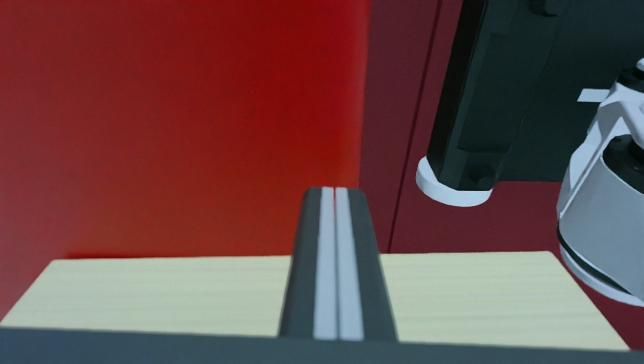

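>>> move(
  base={"x_m_s":0.05,"for_s":0.24},
  cameras=[],
)

>>> move(
  joints={"left_shoulder_pitch_rad":-0.8395,"left_shoulder_roll_rad":0.0723,"left_shoulder_yaw_rad":-0.0654,"left_elbow_rad":-0.7168,"left_forearm_roll_rad":0.2993,"left_wrist_pitch_rad":1.3706,"left_hand_roll_rad":0.2205,"right_shoulder_pitch_rad":-0.8394,"right_shoulder_roll_rad":-0.087,"right_shoulder_yaw_rad":0.1084,"right_elbow_rad":-0.717,"right_forearm_roll_rad":-0.3393,"right_wrist_pitch_rad":1.3657,"right_hand_roll_rad":-0.2364},
  min_time_s=1.3,
  cameras=[],
)

>>> move(
  joints={"torso_squat_rad":0.1},
  min_time_s=1.7,
  cameras=["left_wrist_camera","right_wrist_camera"],
)

Scene clock: 30.33 s.
Joint torques (N m): left_arm=[-18.2 2.93 2.3 -7.65 0.07 -0.49 0.07] | right_arm=[-19.87 -4.02 -0.66 -8.23 -0.04 0.07 0.03]
External joint torques (N m): left_arm=[1.53 -1.33 0.8 0.81 -0.17 -0.34 0.07] | right_arm=[-0.57 0.58 0.82 -0.39 -0.06 0.16 0.03]
Motor temperatures (°C): left_arm=[31 28 31 36 34 32 37] | right_arm=[34 30 31 30 36 36 34]
Wrist force (N): left_arm=[0.5 2.1 -7.3] | right_arm=[-1.1 0.0 -5.1]
Wrist torque (N m): left_arm=[-0.34 0.12 0.07] | right_arm=[-0.01 -0.02 -0.08]
Wrist force, peak (N): left_arm=[1.6 2.6 -8.3] | right_arm=[-0.9 0.3 -5.7]
move: done
base_odometry: x=+0.555 y=+1.231 heading=+0.007
lidar_m: 0.33 0.35 1.32 3.43 2.35 1.69 1.61 1.68 2.26 1.20 0.72 0.92
base_status: done (sent for 0.23 of 0.23 s)
joint_positions: torso_squat_rad=+0.485 torso_shift_rad=+0.200 torso_pitch_rad=+0.100 torso_yaw_rad=+0.000 left_shoulder_pitch_rad=-0.786 left_shoulder_roll_rad=+0.138 left_shoulder_yaw_rad=-0.042 left_elbow_rad=-0.787 left_forearm_roll_rad=+0.326 left_wrist_pitch_rad=+1.404 left_hand_roll_rad=+0.157 left_gripper_m=+0.000 right_shoulder_pitch_rad=-0.787 right_shoulder_roll_rad=-0.155 right_shoulder_yaw_rad=+0.085 right_elbow_rad=-0.785 right_forearm_roll_rad=-0.366 right_wrist_pitch_rad=+1.398 right_hand_roll_rad=-0.174 right_gripper_m=+0.000 head_pan_rad=+0.000 head_tilt_rad=+0.500
joint_status: not commanded
wheel_motors_off: 0
motor_effort: left_wheel=+2(33) right_wheel=+5(30)
chest: x=-0.0741 y=+0.0001 z=+1.1953 quat_wxyz=(+0.999, +0.000, +0.050, +0.000) (m; base frame)
left_hand: x=+0.3752 y=+0.1577 z=+0.7807 quat_wxyz=(+0.998, -0.060, -0.002, +0.000) (m; base frame)
right_hand: x=+0.3744 y=-0.1578 z=+0.7800 quat_wxyz=(+0.998, +0.060, -0.001, +0.000) (m; base frame)
pictures: none
No camera images: "cameras" was empty.

Scene clock: 31.93 s.
Joint torques (N m): left_arm=[-25.8 -26.01 -0.02 -12.49 10.49 -4.08 0.6] | right_arm=[-28.52 22.81 0.76 -13.42 -7.69 -3.01 -0.45]
External joint torques (N m): left_arm=[-5.78 -29.28 -1.25 -4.07 10.26 -3.93 0.6] | right_arm=[-8.91 26.37 1.97 -5.61 -7.72 -2.92 -0.45]
Motor temperatures (°C): left_arm=[31 28 31 36 34 32 37] | right_arm=[34 30 31 30 36 36 34]
Wrist force (N): left_arm=[-3.2 48.5 6.3] | right_arm=[-5.4 -38.8 2.9]
Wrist torque (N m): left_arm=[-0.61 0.29 -0.25] | right_arm=[0.73 -0.02 0.17]
Wrist force, peak (N): left_arm=[-2.9 50.1 5.5] | right_arm=[-6.0 -40.3 3.2]
move: done
base_odometry: x=+0.555 y=+1.231 heading=+0.008
lidar_m: 0.33 0.32 1.31 3.42 2.37 1.68 1.61 1.67 2.26 1.18 0.74 0.91
base_status: not commanded
joint_positions: torso_squat_rad=+0.485 torso_shift_rad=+0.200 torso_pitch_rad=+0.100 torso_yaw_rad=+0.000 left_shoulder_pitch_rad=-0.838 left_shoulder_roll_rad=+0.079 left_shoulder_yaw_rad=-0.065 left_elbow_rad=-0.716 left_forearm_roll_rad=+0.297 left_wrist_pitch_rad=+1.372 left_hand_roll_rad=+0.220 left_gripper_m=+0.000 right_shoulder_pitch_rad=-0.837 right_shoulder_roll_rad=-0.093 right_shoulder_yaw_rad=+0.108 right_elbow_rad=-0.716 right_forearm_roll_rad=-0.337 right_wrist_pitch_rad=+1.366 right_hand_roll_rad=-0.236 right_gripper_m=+0.000 head_pan_rad=+0.000 head_tilt_rad=+0.500
joint_status: all done
wheel_motors_off: 0
motor_effort: left_wheel=+3(4) right_wheel=+2(6)
chest: x=-0.0743 y=+0.0001 z=+1.1953 quat_wxyz=(+0.999, +0.000, +0.050, +0.000) (m; base frame)
left_hand: x=+0.3754 y=+0.1242 z=+0.7798 quat_wxyz=(+0.998, -0.056, -0.001, +0.003) (m; base frame)
right_hand: x=+0.3742 y=-0.1232 z=+0.7790 quat_wxyz=(+0.998, +0.057, +0.001, -0.002) (m; base frame)
pictures: none
No camera images: "cameras" was empty.

Scene clock: 34.00 s.
Joint torques (N m): left_arm=[-28.42 -23.21 0.63 -14.5 10.64 -2.33 0.48] | right_arm=[-31.1 22.85 -0.37 -16.64 -8.72 -2.42 -0.52]
External joint torques (N m): left_arm=[-8.42 -26.45 -0.6 -6.09 10.41 -2.18 0.48] | right_arm=[-11.52 26.4 0.84 -8.83 -8.75 -2.34 -0.52]
Motor temperatures (°C): left_arm=[31 28 31 36 34 32 37] | right_arm=[35 30 31 31 36 36 34]
Wrist force (N): left_arm=[2.9 44.4 -14.4] | right_arm=[-1.8 -41.8 -12.1]
Wrist torque (N m): left_arm=[-0.37 0.06 -0.14] | right_arm=[0.56 -0.05 0.14]
Wrist force, peak (N): left_arm=[-2.4 49.6 4.6] | right_arm=[-1.6 -42.5 -12.0]
move: done
base_odometry: x=+0.555 y=+1.231 heading=+0.008
lidar_m: 0.33 0.34 1.30 3.44 2.35 1.68 1.61 1.68 2.26 1.19 0.73 0.91
base_status: not commanded
joint_positions: torso_squat_rad=+0.100 torso_shift_rad=+0.200 torso_pitch_rad=+0.101 torso_yaw_rad=+0.000 left_shoulder_pitch_rad=-0.837 left_shoulder_roll_rad=+0.079 left_shoulder_yaw_rad=-0.065 left_elbow_rad=-0.715 left_forearm_roll_rad=+0.297 left_wrist_pitch_rad=+1.371 left_hand_roll_rad=+0.220 left_gripper_m=+0.000 right_shoulder_pitch_rad=-0.837 right_shoulder_roll_rad=-0.093 right_shoulder_yaw_rad=+0.108 right_elbow_rad=-0.715 right_forearm_roll_rad=-0.337 right_wrist_pitch_rad=+1.366 right_hand_roll_rad=-0.236 right_gripper_m=+0.000 head_pan_rad=+0.000 head_tilt_rad=+0.500
joint_status: all done
wheel_motors_off: 0
motor_effort: left_wheel=+3(6) right_wheel=+4(5)
chest: x=-0.0582 y=+0.0001 z=+1.2709 quat_wxyz=(+0.999, +0.000, +0.050, +0.000) (m; base frame)
left_hand: x=+0.3905 y=+0.1239 z=+0.8545 quat_wxyz=(+0.998, -0.056, +0.000, +0.003) (m; base frame)
right_hand: x=+0.3893 y=-0.1235 z=+0.8536 quat_wxyz=(+0.998, +0.057, +0.002, -0.003) (m; base frame)
pictures: left_wrist_camera, right_wrist_camera
camera_calibration:
left_wrist_camera: T_world_to_cam=[[0.999441, 0.0308494, -0.0128906, -0.383638], [0.0328073, -0.830563, 0.555958, -0.355893], [0.00644453, -0.55607, -0.83111, 0.849075], [0, 0, 0, 1]] pos_world=[0.389628, 0.188389, 0.898591]
right_wrist_camera: T_world_to_cam=[[-0.999463, -0.020751, -0.0253746, 0.406926], [-0.031839, 0.798642, 0.600964, -0.374897], [0.00779467, 0.601449, -0.798873, 0.825318], [0, 0, 0, 1]] pos_world=[0.388338, -0.188534, 0.894949]

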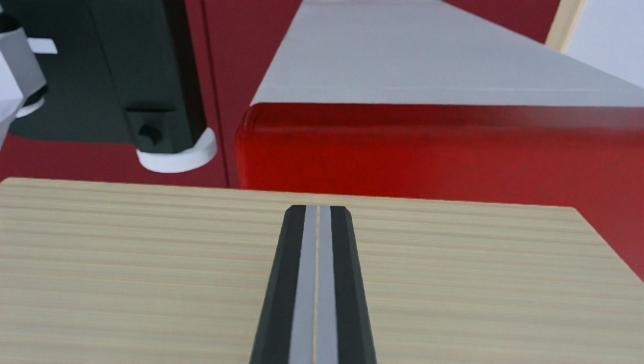

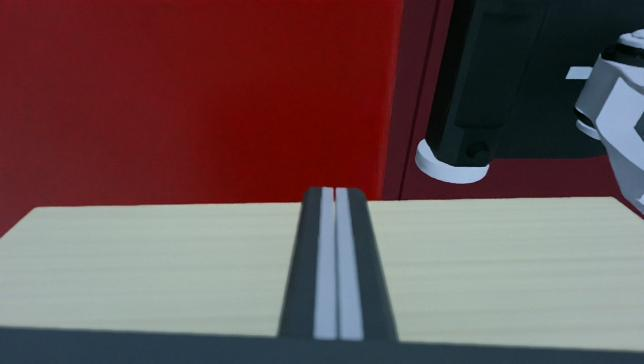

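>>> move(
  base={"x_m_s":-0.3,"for_s":1.1},
  cameras=[],
)

>>> move(
  base={"turn_rad_s":-0.8,"for_s":1.965},
  cameras=[],
)

>>> move(
  base={"x_m_s":0.37,"for_s":4.1},
  cameras=[],
)

>>> move(
  base={"turn_rad_s":0.8,"for_s":2.0},
  cameras=["head_camera","left_wrist_camera"],
)

Scene clock: 38.83 s.
Joint torques (N m): left_arm=[-29.21 -22.4 0.57 -14.86 10.51 -2.23 0.54] | right_arm=[-32.52 23.15 -0.31 -16.99 -8.92 -2.29 -0.52]
External joint torques (N m): left_arm=[-9.22 -25.64 -0.65 -6.45 10.28 -2.09 0.54] | right_arm=[-12.94 26.7 0.9 -9.18 -8.95 -2.2 -0.52]
Motor temperatures (°C): left_arm=[31 28 31 36 35 32 37] | right_arm=[35 30 31 31 37 36 34]
Wrist force (N): left_arm=[3.4 44.5 -13.8] | right_arm=[-1.5 -42.2 -12.0]
Wrist torque (N m): left_arm=[-0.48 0.10 -0.11] | right_arm=[0.63 -0.12 0.17]
Wrist force, peak (N): left_arm=[3.6 45.4 -14.2] | right_arm=[-2.3 -42.4 -12.2]
move: done
base_odometry: x=+0.225 y=+1.229 heading=+0.007
lidar_m: 0.65 1.31 1.76 4.38 1.86 1.33 1.27 1.34 1.81 2.14 1.09 0.93
base_status: done (sent for 1.1 of 1.1 s)
joint_positions: torso_squat_rad=+0.100 torso_shift_rad=+0.200 torso_pitch_rad=+0.101 torso_yaw_rad=+0.000 left_shoulder_pitch_rad=-0.837 left_shoulder_roll_rad=+0.079 left_shoulder_yaw_rad=-0.065 left_elbow_rad=-0.715 left_forearm_roll_rad=+0.297 left_wrist_pitch_rad=+1.371 left_hand_roll_rad=+0.220 left_gripper_m=+0.000 right_shoulder_pitch_rad=-0.836 right_shoulder_roll_rad=-0.093 right_shoulder_yaw_rad=+0.108 right_elbow_rad=-0.715 right_forearm_roll_rad=-0.337 right_wrist_pitch_rad=+1.366 right_hand_roll_rad=-0.236 right_gripper_m=+0.000 head_pan_rad=+0.000 head_tilt_rad=+0.500
joint_status: not commanded
wheel_motors_off: 0
motor_effort: left_wheel=-6(26) right_wheel=+9(46)
chest: x=-0.0583 y=+0.0001 z=+1.2709 quat_wxyz=(+0.999, +0.000, +0.050, +0.000) (m; base frame)
left_hand: x=+0.3903 y=+0.1238 z=+0.8545 quat_wxyz=(+0.998, -0.056, +0.000, +0.003) (m; base frame)
right_hand: x=+0.3891 y=-0.1235 z=+0.8536 quat_wxyz=(+0.998, +0.057, +0.002, -0.003) (m; base frame)
pictures: none
No camera images: "cameras" was empty.

Scene clock: 42.73 s.
Joint torques (N m): left_arm=[-29.13 -22.64 0.65 -14.99 10.43 -2.26 0.56] | right_arm=[-32.08 22.77 -0.07 -17.03 -8.98 -2.32 -0.69]
External joint torques (N m): left_arm=[-9.14 -25.88 -0.58 -6.58 10.2 -2.12 0.56] | right_arm=[-12.5 26.32 1.14 -9.22 -9.01 -2.24 -0.69]
Motor temperatures (°C): left_arm=[31 28 31 36 35 32 37] | right_arm=[35 30 31 31 37 36 34]
Wrist force (N): left_arm=[2.7 44.1 -13.5] | right_arm=[-1.8 -42.1 -11.5]
Wrist torque (N m): left_arm=[-0.36 0.09 -0.11] | right_arm=[0.57 -0.14 0.12]
Wrist force, peak (N): left_arm=[3.4 45.4 -13.8] | right_arm=[-1.9 -42.8 -11.8]
move: done
base_odometry: x=+0.225 y=+1.229 heading=-1.566
lidar_m: 2.28 1.09 0.93 0.66 1.32 1.75 4.37 1.90 1.34 1.29 1.31 1.76
base_status: done (sent for 1.97 of 1.97 s)
joint_positions: torso_squat_rad=+0.100 torso_shift_rad=+0.200 torso_pitch_rad=+0.101 torso_yaw_rad=+0.000 left_shoulder_pitch_rad=-0.837 left_shoulder_roll_rad=+0.079 left_shoulder_yaw_rad=-0.065 left_elbow_rad=-0.715 left_forearm_roll_rad=+0.297 left_wrist_pitch_rad=+1.371 left_hand_roll_rad=+0.220 left_gripper_m=+0.000 right_shoulder_pitch_rad=-0.836 right_shoulder_roll_rad=-0.093 right_shoulder_yaw_rad=+0.108 right_elbow_rad=-0.715 right_forearm_roll_rad=-0.337 right_wrist_pitch_rad=+1.366 right_hand_roll_rad=-0.236 right_gripper_m=+0.000 head_pan_rad=+0.000 head_tilt_rad=+0.500
joint_status: not commanded
wheel_motors_off: 0
motor_effort: left_wheel=+15(42) right_wheel=-2(41)
chest: x=-0.0583 y=+0.0001 z=+1.2709 quat_wxyz=(+0.999, +0.000, +0.050, +0.000) (m; base frame)
left_hand: x=+0.3904 y=+0.1238 z=+0.8545 quat_wxyz=(+0.998, -0.056, +0.000, +0.003) (m; base frame)
right_hand: x=+0.3891 y=-0.1236 z=+0.8536 quat_wxyz=(+0.998, +0.057, +0.002, -0.003) (m; base frame)
pictures: none
No camera images: "cameras" was empty.

Scene clock: 48.07 s.
Joint torques (N m): left_arm=[-28.36 -22.5 0.58 -15.02 10.46 -1.95 0.61] | right_arm=[-31.97 22.99 -0.39 -17.12 -9.07 -2.17 -0.55]
External joint torques (N m): left_arm=[-8.37 -25.74 -0.65 -6.61 10.23 -1.8 0.61] | right_arm=[-12.4 26.54 0.81 -9.31 -9.1 -2.08 -0.55]
Motor temperatures (°C): left_arm=[32 29 31 36 36 32 37] | right_arm=[35 31 31 32 37 36 34]
Wrist force (N): left_arm=[2.5 44.6 -14.2] | right_arm=[-1.7 -41.9 -12.0]
Wrist torque (N m): left_arm=[-0.40 0.10 -0.15] | right_arm=[0.54 -0.04 0.14]
Wrist force, peak (N): left_arm=[4.2 45.1 -15.0] | right_arm=[-2.5 -42.6 -12.5]
move: done
base_odometry: x=+0.232 y=-0.288 heading=-1.566
lidar_m: 4.18 0.81 0.58 0.54 0.56 1.09 4.56 1.82 1.29 1.22 1.25 1.68
base_status: done (sent for 4.1 of 4.1 s)
joint_positions: torso_squat_rad=+0.100 torso_shift_rad=+0.200 torso_pitch_rad=+0.101 torso_yaw_rad=+0.000 left_shoulder_pitch_rad=-0.837 left_shoulder_roll_rad=+0.079 left_shoulder_yaw_rad=-0.065 left_elbow_rad=-0.715 left_forearm_roll_rad=+0.297 left_wrist_pitch_rad=+1.371 left_hand_roll_rad=+0.220 left_gripper_m=+0.000 right_shoulder_pitch_rad=-0.836 right_shoulder_roll_rad=-0.094 right_shoulder_yaw_rad=+0.108 right_elbow_rad=-0.715 right_forearm_roll_rad=-0.337 right_wrist_pitch_rad=+1.366 right_hand_roll_rad=-0.236 right_gripper_m=+0.000 head_pan_rad=+0.000 head_tilt_rad=+0.500
joint_status: not commanded
wheel_motors_off: 0
motor_effort: left_wheel=-1(45) right_wheel=-1(33)
chest: x=-0.0582 y=+0.0001 z=+1.2709 quat_wxyz=(+0.999, +0.000, +0.050, +0.000) (m; base frame)
left_hand: x=+0.3905 y=+0.1237 z=+0.8545 quat_wxyz=(+0.998, -0.056, +0.000, +0.002) (m; base frame)
right_hand: x=+0.3892 y=-0.1236 z=+0.8535 quat_wxyz=(+0.998, +0.057, +0.002, -0.003) (m; base frame)
pictures: none
No camera images: "cameras" was empty.

Scene clock: 52.00 s.
Joint torques (N m): left_arm=[-28.41 -22.64 0.74 -14.96 10.44 -2.07 0.45] | right_arm=[-31.89 22.75 -0.56 -17.2 -8.89 -2.26 -0.56]
External joint torques (N m): left_arm=[-8.42 -25.89 -0.49 -6.55 10.21 -1.92 0.45] | right_arm=[-12.31 26.29 0.64 -9.39 -8.92 -2.17 -0.56]
Motor temperatures (°C): left_arm=[32 29 31 36 36 32 37] | right_arm=[36 31 31 32 38 36 34]
Wrist force (N): left_arm=[3.1 44.2 -13.5] | right_arm=[-1.8 -42.2 -11.5]
Wrist torque (N m): left_arm=[-0.40 0.12 -0.14] | right_arm=[0.58 -0.12 0.16]
Wrist force, peak (N): left_arm=[3.0 45.5 -13.6] | right_arm=[-2.2 -42.9 -12.5]
move: done
base_odometry: x=+0.232 y=-0.288 heading=+0.033
lidar_m: 0.55 0.58 1.10 4.75 1.73 1.26 1.22 1.29 1.76 4.80 0.78 0.57
base_status: done (sent for 2 of 2 s)
joint_positions: torso_squat_rad=+0.100 torso_shift_rad=+0.200 torso_pitch_rad=+0.101 torso_yaw_rad=+0.000 left_shoulder_pitch_rad=-0.837 left_shoulder_roll_rad=+0.079 left_shoulder_yaw_rad=-0.065 left_elbow_rad=-0.715 left_forearm_roll_rad=+0.297 left_wrist_pitch_rad=+1.371 left_hand_roll_rad=+0.220 left_gripper_m=+0.000 right_shoulder_pitch_rad=-0.836 right_shoulder_roll_rad=-0.094 right_shoulder_yaw_rad=+0.108 right_elbow_rad=-0.715 right_forearm_roll_rad=-0.337 right_wrist_pitch_rad=+1.366 right_hand_roll_rad=-0.236 right_gripper_m=+0.000 head_pan_rad=+0.000 head_tilt_rad=+0.500
joint_status: not commanded
wheel_motors_off: 0
motor_effort: left_wheel=-1(38) right_wheel=+16(35)
chest: x=-0.0582 y=+0.0001 z=+1.2709 quat_wxyz=(+0.999, +0.000, +0.050, +0.000) (m; base frame)
left_hand: x=+0.3905 y=+0.1237 z=+0.8545 quat_wxyz=(+0.998, -0.056, +0.000, +0.002) (m; base frame)
right_hand: x=+0.3892 y=-0.1236 z=+0.8535 quat_wxyz=(+0.998, +0.057, +0.002, -0.003) (m; base frame)
pictures: head_camera, left_wrist_camera
camera_calibration:
head_camera: T_world_to_cam=[[0.00181714, -0.999504, -0.0314363, 0.0452822], [-0.517424, 0.0259612, -0.855335, 1.29872], [0.855727, 0.0178201, -0.51712, 0.71799], [0, 0, 0, 1]] pos_world=[0.0575008, -0.00125112, 1.48355]
left_wrist_camera: T_world_to_cam=[[0.999445, 0.0307079, -0.01292, -0.38358], [0.0327052, -0.83049, 0.556072, -0.356136], [0.00634582, -0.556186, -0.831034, 0.848955], [0, 0, 0, 1]] pos_world=[0.389628, 0.188189, 0.898592]

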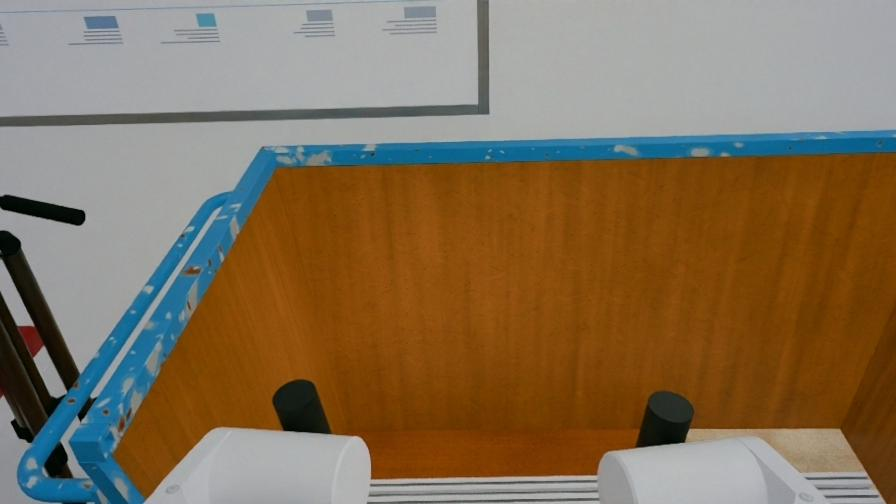

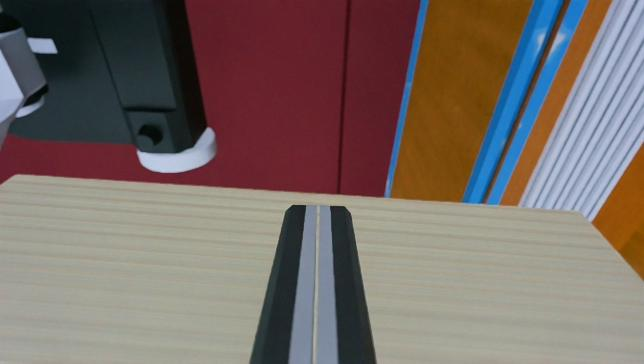

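>>> move(
  base={"turn_rad_s":0.05,"for_s":0.4},
  cameras=[],
)

>>> move(
  base={"x_m_s":0.2,"for_s":1.63},
  cameras=["left_wrist_camera","right_wrist_camera"],
)

Scene clock: 54.90 s.
Joint torques (N m): left_arm=[-28.65 -22.74 0.65 -15.07 10.36 -1.87 0.53] | right_arm=[-31.84 23.12 -0.16 -17.18 -9.01 -2.13 -0.5]
External joint torques (N m): left_arm=[-8.66 -25.99 -0.58 -6.66 10.13 -1.73 0.53] | right_arm=[-12.26 26.67 1.05 -9.37 -9.04 -2.05 -0.51]
Motor temperatures (°C): left_arm=[32 29 31 37 36 32 37] | right_arm=[36 31 31 32 38 36 34]
Wrist force (N): left_arm=[3.1 44.1 -13.9] | right_arm=[-2.1 -42.6 -11.7]
Wrist torque (N m): left_arm=[-0.34 0.11 -0.14] | right_arm=[0.62 -0.15 0.16]
Wrist force, peak (N): left_arm=[3.2 45.1 -14.8] | right_arm=[-2.2 -42.9 -11.7]
move: done
base_odometry: x=+0.232 y=-0.288 heading=+0.053
lidar_m: 0.54 0.58 1.09 4.43 1.70 1.27 1.22 1.28 1.79 4.88 0.77 0.58
base_status: done (sent for 0.4 of 0.4 s)
joint_positions: torso_squat_rad=+0.100 torso_shift_rad=+0.200 torso_pitch_rad=+0.101 torso_yaw_rad=+0.000 left_shoulder_pitch_rad=-0.837 left_shoulder_roll_rad=+0.078 left_shoulder_yaw_rad=-0.065 left_elbow_rad=-0.715 left_forearm_roll_rad=+0.297 left_wrist_pitch_rad=+1.371 left_hand_roll_rad=+0.220 left_gripper_m=+0.000 right_shoulder_pitch_rad=-0.836 right_shoulder_roll_rad=-0.094 right_shoulder_yaw_rad=+0.108 right_elbow_rad=-0.715 right_forearm_roll_rad=-0.337 right_wrist_pitch_rad=+1.366 right_hand_roll_rad=-0.236 right_gripper_m=+0.000 head_pan_rad=+0.000 head_tilt_rad=+0.500
joint_status: not commanded
wheel_motors_off: 0
motor_effort: left_wheel=-3(20) right_wheel=+20(33)
chest: x=-0.0582 y=+0.0001 z=+1.2709 quat_wxyz=(+0.999, +0.000, +0.050, +0.000) (m; base frame)
left_hand: x=+0.3904 y=+0.1237 z=+0.8545 quat_wxyz=(+0.998, -0.056, +0.000, +0.002) (m; base frame)
right_hand: x=+0.3892 y=-0.1236 z=+0.8535 quat_wxyz=(+0.998, +0.057, +0.002, -0.003) (m; base frame)
pictures: none
No camera images: "cameras" was empty.

Scene clock: 57.37 s.
Joint torques (N m): left_arm=[-28.53 -22.4 1.01 -15.24 10.41 -1.93 0.64] | right_arm=[-32.18 22.94 -0.52 -17.18 -9.17 -2.19 -0.58]
External joint torques (N m): left_arm=[-8.54 -25.64 -0.22 -6.83 10.17 -1.79 0.64] | right_arm=[-12.6 26.48 0.69 -9.38 -9.2 -2.11 -0.58]
Motor temperatures (°C): left_arm=[32 29 31 37 37 32 37] | right_arm=[36 31 31 32 38 36 34]
Wrist force (N): left_arm=[2.6 44.4 -13.2] | right_arm=[-2.3 -42.2 -11.6]
Wrist torque (N m): left_arm=[-0.45 0.12 -0.08] | right_arm=[0.57 -0.15 0.15]
Wrist force, peak (N): left_arm=[3.1 45.4 -14.1] | right_arm=[-1.7 -42.8 -11.1]
move: done
base_odometry: x=+0.558 y=-0.271 heading=+0.053
lidar_m: 0.22 0.23 0.35 4.36 2.17 1.60 1.54 1.64 2.26 0.83 0.32 0.24
base_status: done (sent for 1.63 of 1.63 s)
joint_positions: torso_squat_rad=+0.100 torso_shift_rad=+0.200 torso_pitch_rad=+0.101 torso_yaw_rad=+0.000 left_shoulder_pitch_rad=-0.837 left_shoulder_roll_rad=+0.078 left_shoulder_yaw_rad=-0.065 left_elbow_rad=-0.715 left_forearm_roll_rad=+0.297 left_wrist_pitch_rad=+1.371 left_hand_roll_rad=+0.220 left_gripper_m=+0.000 right_shoulder_pitch_rad=-0.836 right_shoulder_roll_rad=-0.094 right_shoulder_yaw_rad=+0.108 right_elbow_rad=-0.715 right_forearm_roll_rad=-0.337 right_wrist_pitch_rad=+1.366 right_hand_roll_rad=-0.236 right_gripper_m=+0.000 head_pan_rad=+0.000 head_tilt_rad=+0.500
joint_status: not commanded
wheel_motors_off: 0
motor_effort: left_wheel=+1(32) right_wheel=-2(44)
chest: x=-0.0582 y=+0.0001 z=+1.2709 quat_wxyz=(+0.999, +0.000, +0.050, +0.000) (m; base frame)
left_hand: x=+0.3904 y=+0.1237 z=+0.8545 quat_wxyz=(+0.998, -0.056, +0.000, +0.002) (m; base frame)
right_hand: x=+0.3892 y=-0.1236 z=+0.8535 quat_wxyz=(+0.998, +0.057, +0.002, -0.003) (m; base frame)
pictures: left_wrist_camera, right_wrist_camera
camera_calibration:
left_wrist_camera: T_world_to_cam=[[0.999446, 0.0306506, -0.013002, -0.383496], [0.0327032, -0.830492, 0.556069, -0.356132], [0.00624584, -0.556186, -0.831034, 0.848995], [0, 0, 0, 1]] pos_world=[0.389628, 0.188189, 0.898592]
right_wrist_camera: T_world_to_cam=[[-0.999473, -0.0205724, -0.0251129, 0.406624], [-0.0315379, 0.798729, 0.600864, -0.374771], [0.00769715, 0.601339, -0.798957, 0.825392], [0, 0, 0, 1]] pos_world=[0.388237, -0.188634, 0.89485]

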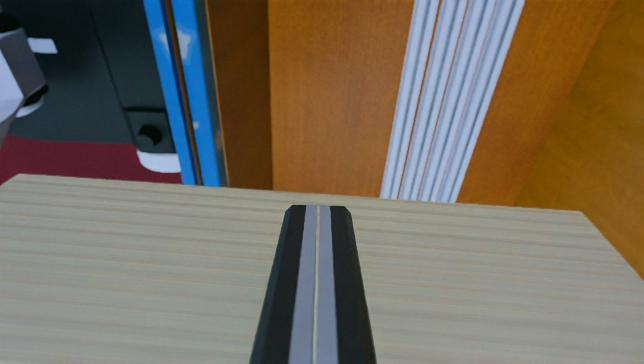

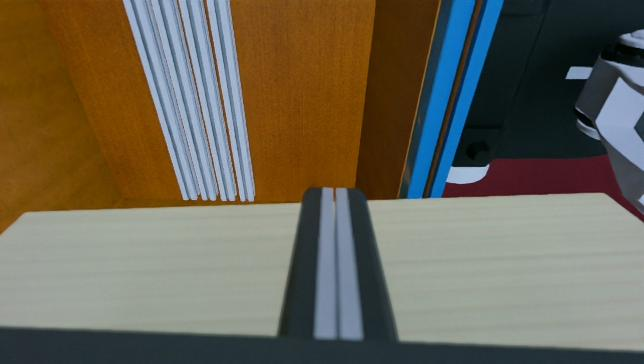

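>>> move(
  base={"x_m_s":-0.02,"for_s":0.35},
  joints={"torso_squat_rad":0.43,"torso_shift_rad":0.275,"torso_pitch_rad":0.425,"left_shoulder_pitch_rad":-0.8437,"left_shoulder_roll_rad":0.0747,"left_shoulder_yaw_rad":-0.0878,"left_elbow_rad":-0.7137,"left_forearm_roll_rad":0.2267,"left_wrist_pitch_rad":1.0533,"left_hand_roll_rad":0.2397,"right_shoulder_pitch_rad":-0.8446,"right_shoulder_roll_rad":-0.0899,"right_shoulder_yaw_rad":0.1308,"right_elbow_rad":-0.7138,"right_forearm_roll_rad":-0.2592,"right_wrist_pitch_rad":1.0494,"right_hand_roll_rad":-0.2601},
  min_time_s=2,
  cameras=[],
)

>>> move(
  joints={"torso_squat_rad":0.68,"torso_shift_rad":0.35,"torso_pitch_rad":0.75,"left_shoulder_pitch_rad":-0.8411,"left_shoulder_roll_rad":0.0855,"left_shoulder_yaw_rad":-0.1072,"left_elbow_rad":-0.7186,"left_forearm_roll_rad":0.1615,"left_wrist_pitch_rad":0.7393,"left_hand_roll_rad":0.2483,"right_shoulder_pitch_rad":-0.8431,"right_shoulder_roll_rad":-0.1013,"right_shoulder_yaw_rad":0.1502,"right_elbow_rad":-0.7186,"right_forearm_roll_rad":-0.1865,"right_wrist_pitch_rad":0.7364,"right_hand_roll_rad":-0.2733},
  min_time_s=2,
)

Scene clock: 64.80 s.
Joint torques (N m): left_arm=[-23.95 -23.81 -2.72 -13.51 7.98 -2.14 0.52] | right_arm=[-27.45 25.24 2.64 -15.78 -7.04 -2.06 -0.36]
External joint torques (N m): left_arm=[-9.37 -24.98 -3.38 -6.28 7.8 -1.99 0.52] | right_arm=[-13.29 26.85 3.34 -9.08 -7.09 -1.97 -0.36]
Motor temperatures (°C): left_arm=[32 29 31 37 37 32 37] | right_arm=[36 31 31 32 38 36 34]
Wrist force (N): left_arm=[3.4 39.8 -14.5] | right_arm=[-1.8 -37.1 -12.9]
Wrist torque (N m): left_arm=[-0.47 0.16 -0.11] | right_arm=[0.47 -0.14 -0.04]
Wrist force, peak (N): left_arm=[4.4 48.2 -14.0] | right_arm=[-1.9 -45.7 -12.6]
move: done
base_odometry: x=+0.551 y=-0.271 heading=+0.053
lidar_m: 0.23 0.24 0.36 4.38 2.15 1.58 1.54 1.63 2.25 0.86 0.33 0.24
base_status: done (sent for 0.37 of 0.37 s)
joint_positions: torso_squat_rad=+0.430 torso_shift_rad=+0.275 torso_pitch_rad=+0.426 torso_yaw_rad=+0.000 left_shoulder_pitch_rad=-0.841 left_shoulder_roll_rad=+0.081 left_shoulder_yaw_rad=-0.087 left_elbow_rad=-0.712 left_forearm_roll_rad=+0.225 left_wrist_pitch_rad=+1.054 left_hand_roll_rad=+0.240 left_gripper_m=+0.000 right_shoulder_pitch_rad=-0.841 right_shoulder_roll_rad=-0.096 right_shoulder_yaw_rad=+0.130 right_elbow_rad=-0.712 right_forearm_roll_rad=-0.257 right_wrist_pitch_rad=+1.050 right_hand_roll_rad=-0.260 right_gripper_m=+0.000 head_pan_rad=+0.000 head_tilt_rad=+0.500
joint_status: all done
wheel_motors_off: 0
motor_effort: left_wheel=+1(15) right_wheel=-2(14)
chest: x=+0.0728 y=+0.0001 z=+1.1746 quat_wxyz=(+0.977, +0.000, +0.211, +0.000) (m; base frame)
left_hand: x=+0.4386 y=+0.1231 z=+0.6248 quat_wxyz=(+0.999, -0.051, +0.000, +0.007) (m; base frame)
right_hand: x=+0.4376 y=-0.1239 z=+0.6241 quat_wxyz=(+0.999, +0.050, +0.001, -0.008) (m; base frame)
pictures: none
No camera images: "cameras" was empty.

Scene clock: 67.10 s.
Joint torques (N m): left_arm=[-5.74 -29.2 -8.6 -4.93 6.56 1.58 0.2] | right_arm=[-7.54 30.88 7.95 -6.79 -5.83 1.05 0.24]
External joint torques (N m): left_arm=[1.96 -28.36 -8.62 0.48 6.41 1.74 0.21] | right_arm=[-0.21 30.56 8.07 -1.79 -5.86 1.15 0.24]
Motor temperatures (°C): left_arm=[32 29 31 37 37 32 37] | right_arm=[36 31 31 32 38 36 34]
Wrist force (N): left_arm=[20.1 39.4 -9.8] | right_arm=[15.2 -38.8 -7.9]
Wrist torque (N m): left_arm=[-0.55 0.37 0.16] | right_arm=[0.55 0.31 -0.60]
Wrist force, peak (N): left_arm=[2.1 46.1 -14.7] | right_arm=[10.2 -44.1 -14.3]
move: done
base_odometry: x=+0.551 y=-0.271 heading=+0.053
lidar_m: 0.22 0.24 0.34 4.39 2.14 1.58 1.54 1.63 2.26 0.86 0.32 0.23
base_status: not commanded
joint_positions: torso_squat_rad=+0.680 torso_shift_rad=+0.350 torso_pitch_rad=+0.750 torso_yaw_rad=+0.000 left_shoulder_pitch_rad=-0.842 left_shoulder_roll_rad=+0.092 left_shoulder_yaw_rad=-0.105 left_elbow_rad=-0.719 left_forearm_roll_rad=+0.160 left_wrist_pitch_rad=+0.739 left_hand_roll_rad=+0.248 left_gripper_m=+0.000 right_shoulder_pitch_rad=-0.843 right_shoulder_roll_rad=-0.109 right_shoulder_yaw_rad=+0.148 right_elbow_rad=-0.718 right_forearm_roll_rad=-0.185 right_wrist_pitch_rad=+0.736 right_hand_roll_rad=-0.273 right_gripper_m=+0.000 head_pan_rad=+0.000 head_tilt_rad=+0.500
joint_status: all done
wheel_motors_off: 0
motor_effort: left_wheel=-11(11) right_wheel=-6(7)
chest: x=+0.1696 y=+0.0001 z=+1.0182 quat_wxyz=(+0.931, +0.000, +0.366, +0.000) (m; base frame)
left_hand: x=+0.4171 y=+0.1225 z=+0.3698 quat_wxyz=(+0.998, -0.057, -0.002, +0.001) (m; base frame)
right_hand: x=+0.4165 y=-0.1232 z=+0.3696 quat_wxyz=(+0.998, +0.056, -0.002, -0.001) (m; base frame)
pictures: head_camera, left_wrist_camera, right_wrist_camera
camera_calibration:
head_camera: T_world_to_cam=[[-0.0176441, -0.999501, -0.0261812, 0.0349], [-0.929143, 0.0260625, -0.368801, 0.774897], [0.369299, 0.0178189, -0.92914, 0.894421], [0, 0, 0, 1]] pos_world=[0.390296, -0.00125082, 1.11774]
left_wrist_camera: T_world_to_cam=[[0.999609, 0.0270278, -0.00716256, -0.418152], [0.0264344, -0.83003, 0.557091, -0.0863676], [0.00911179, -0.557063, -0.83042, 0.444074], [0, 0, 0, 1]] pos_world=[0.416226, 0.186991, 0.413888]
right_wrist_camera: T_world_to_cam=[[-0.999181, -0.0237524, -0.0327696, 0.424129], [-0.0386737, 0.799037, 0.600036, -0.0801459], [0.0119318, 0.600812, -0.799301, 0.436677], [0, 0, 0, 1]] pos_world=[0.415472, -0.188247, 0.411026]

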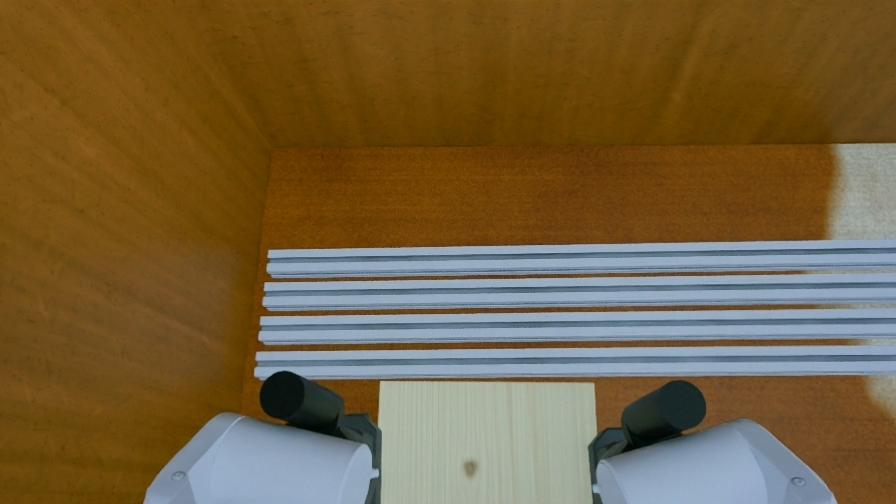

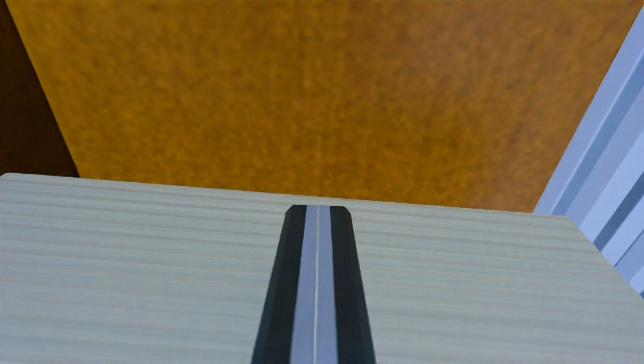

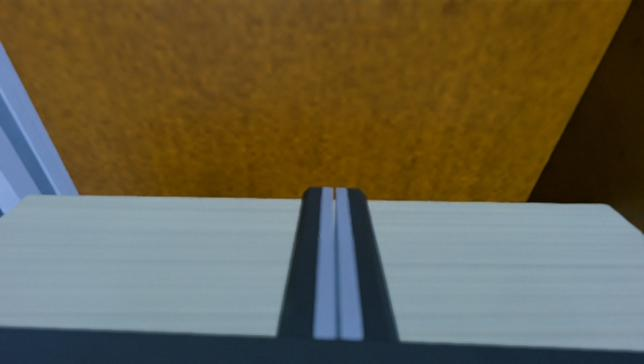

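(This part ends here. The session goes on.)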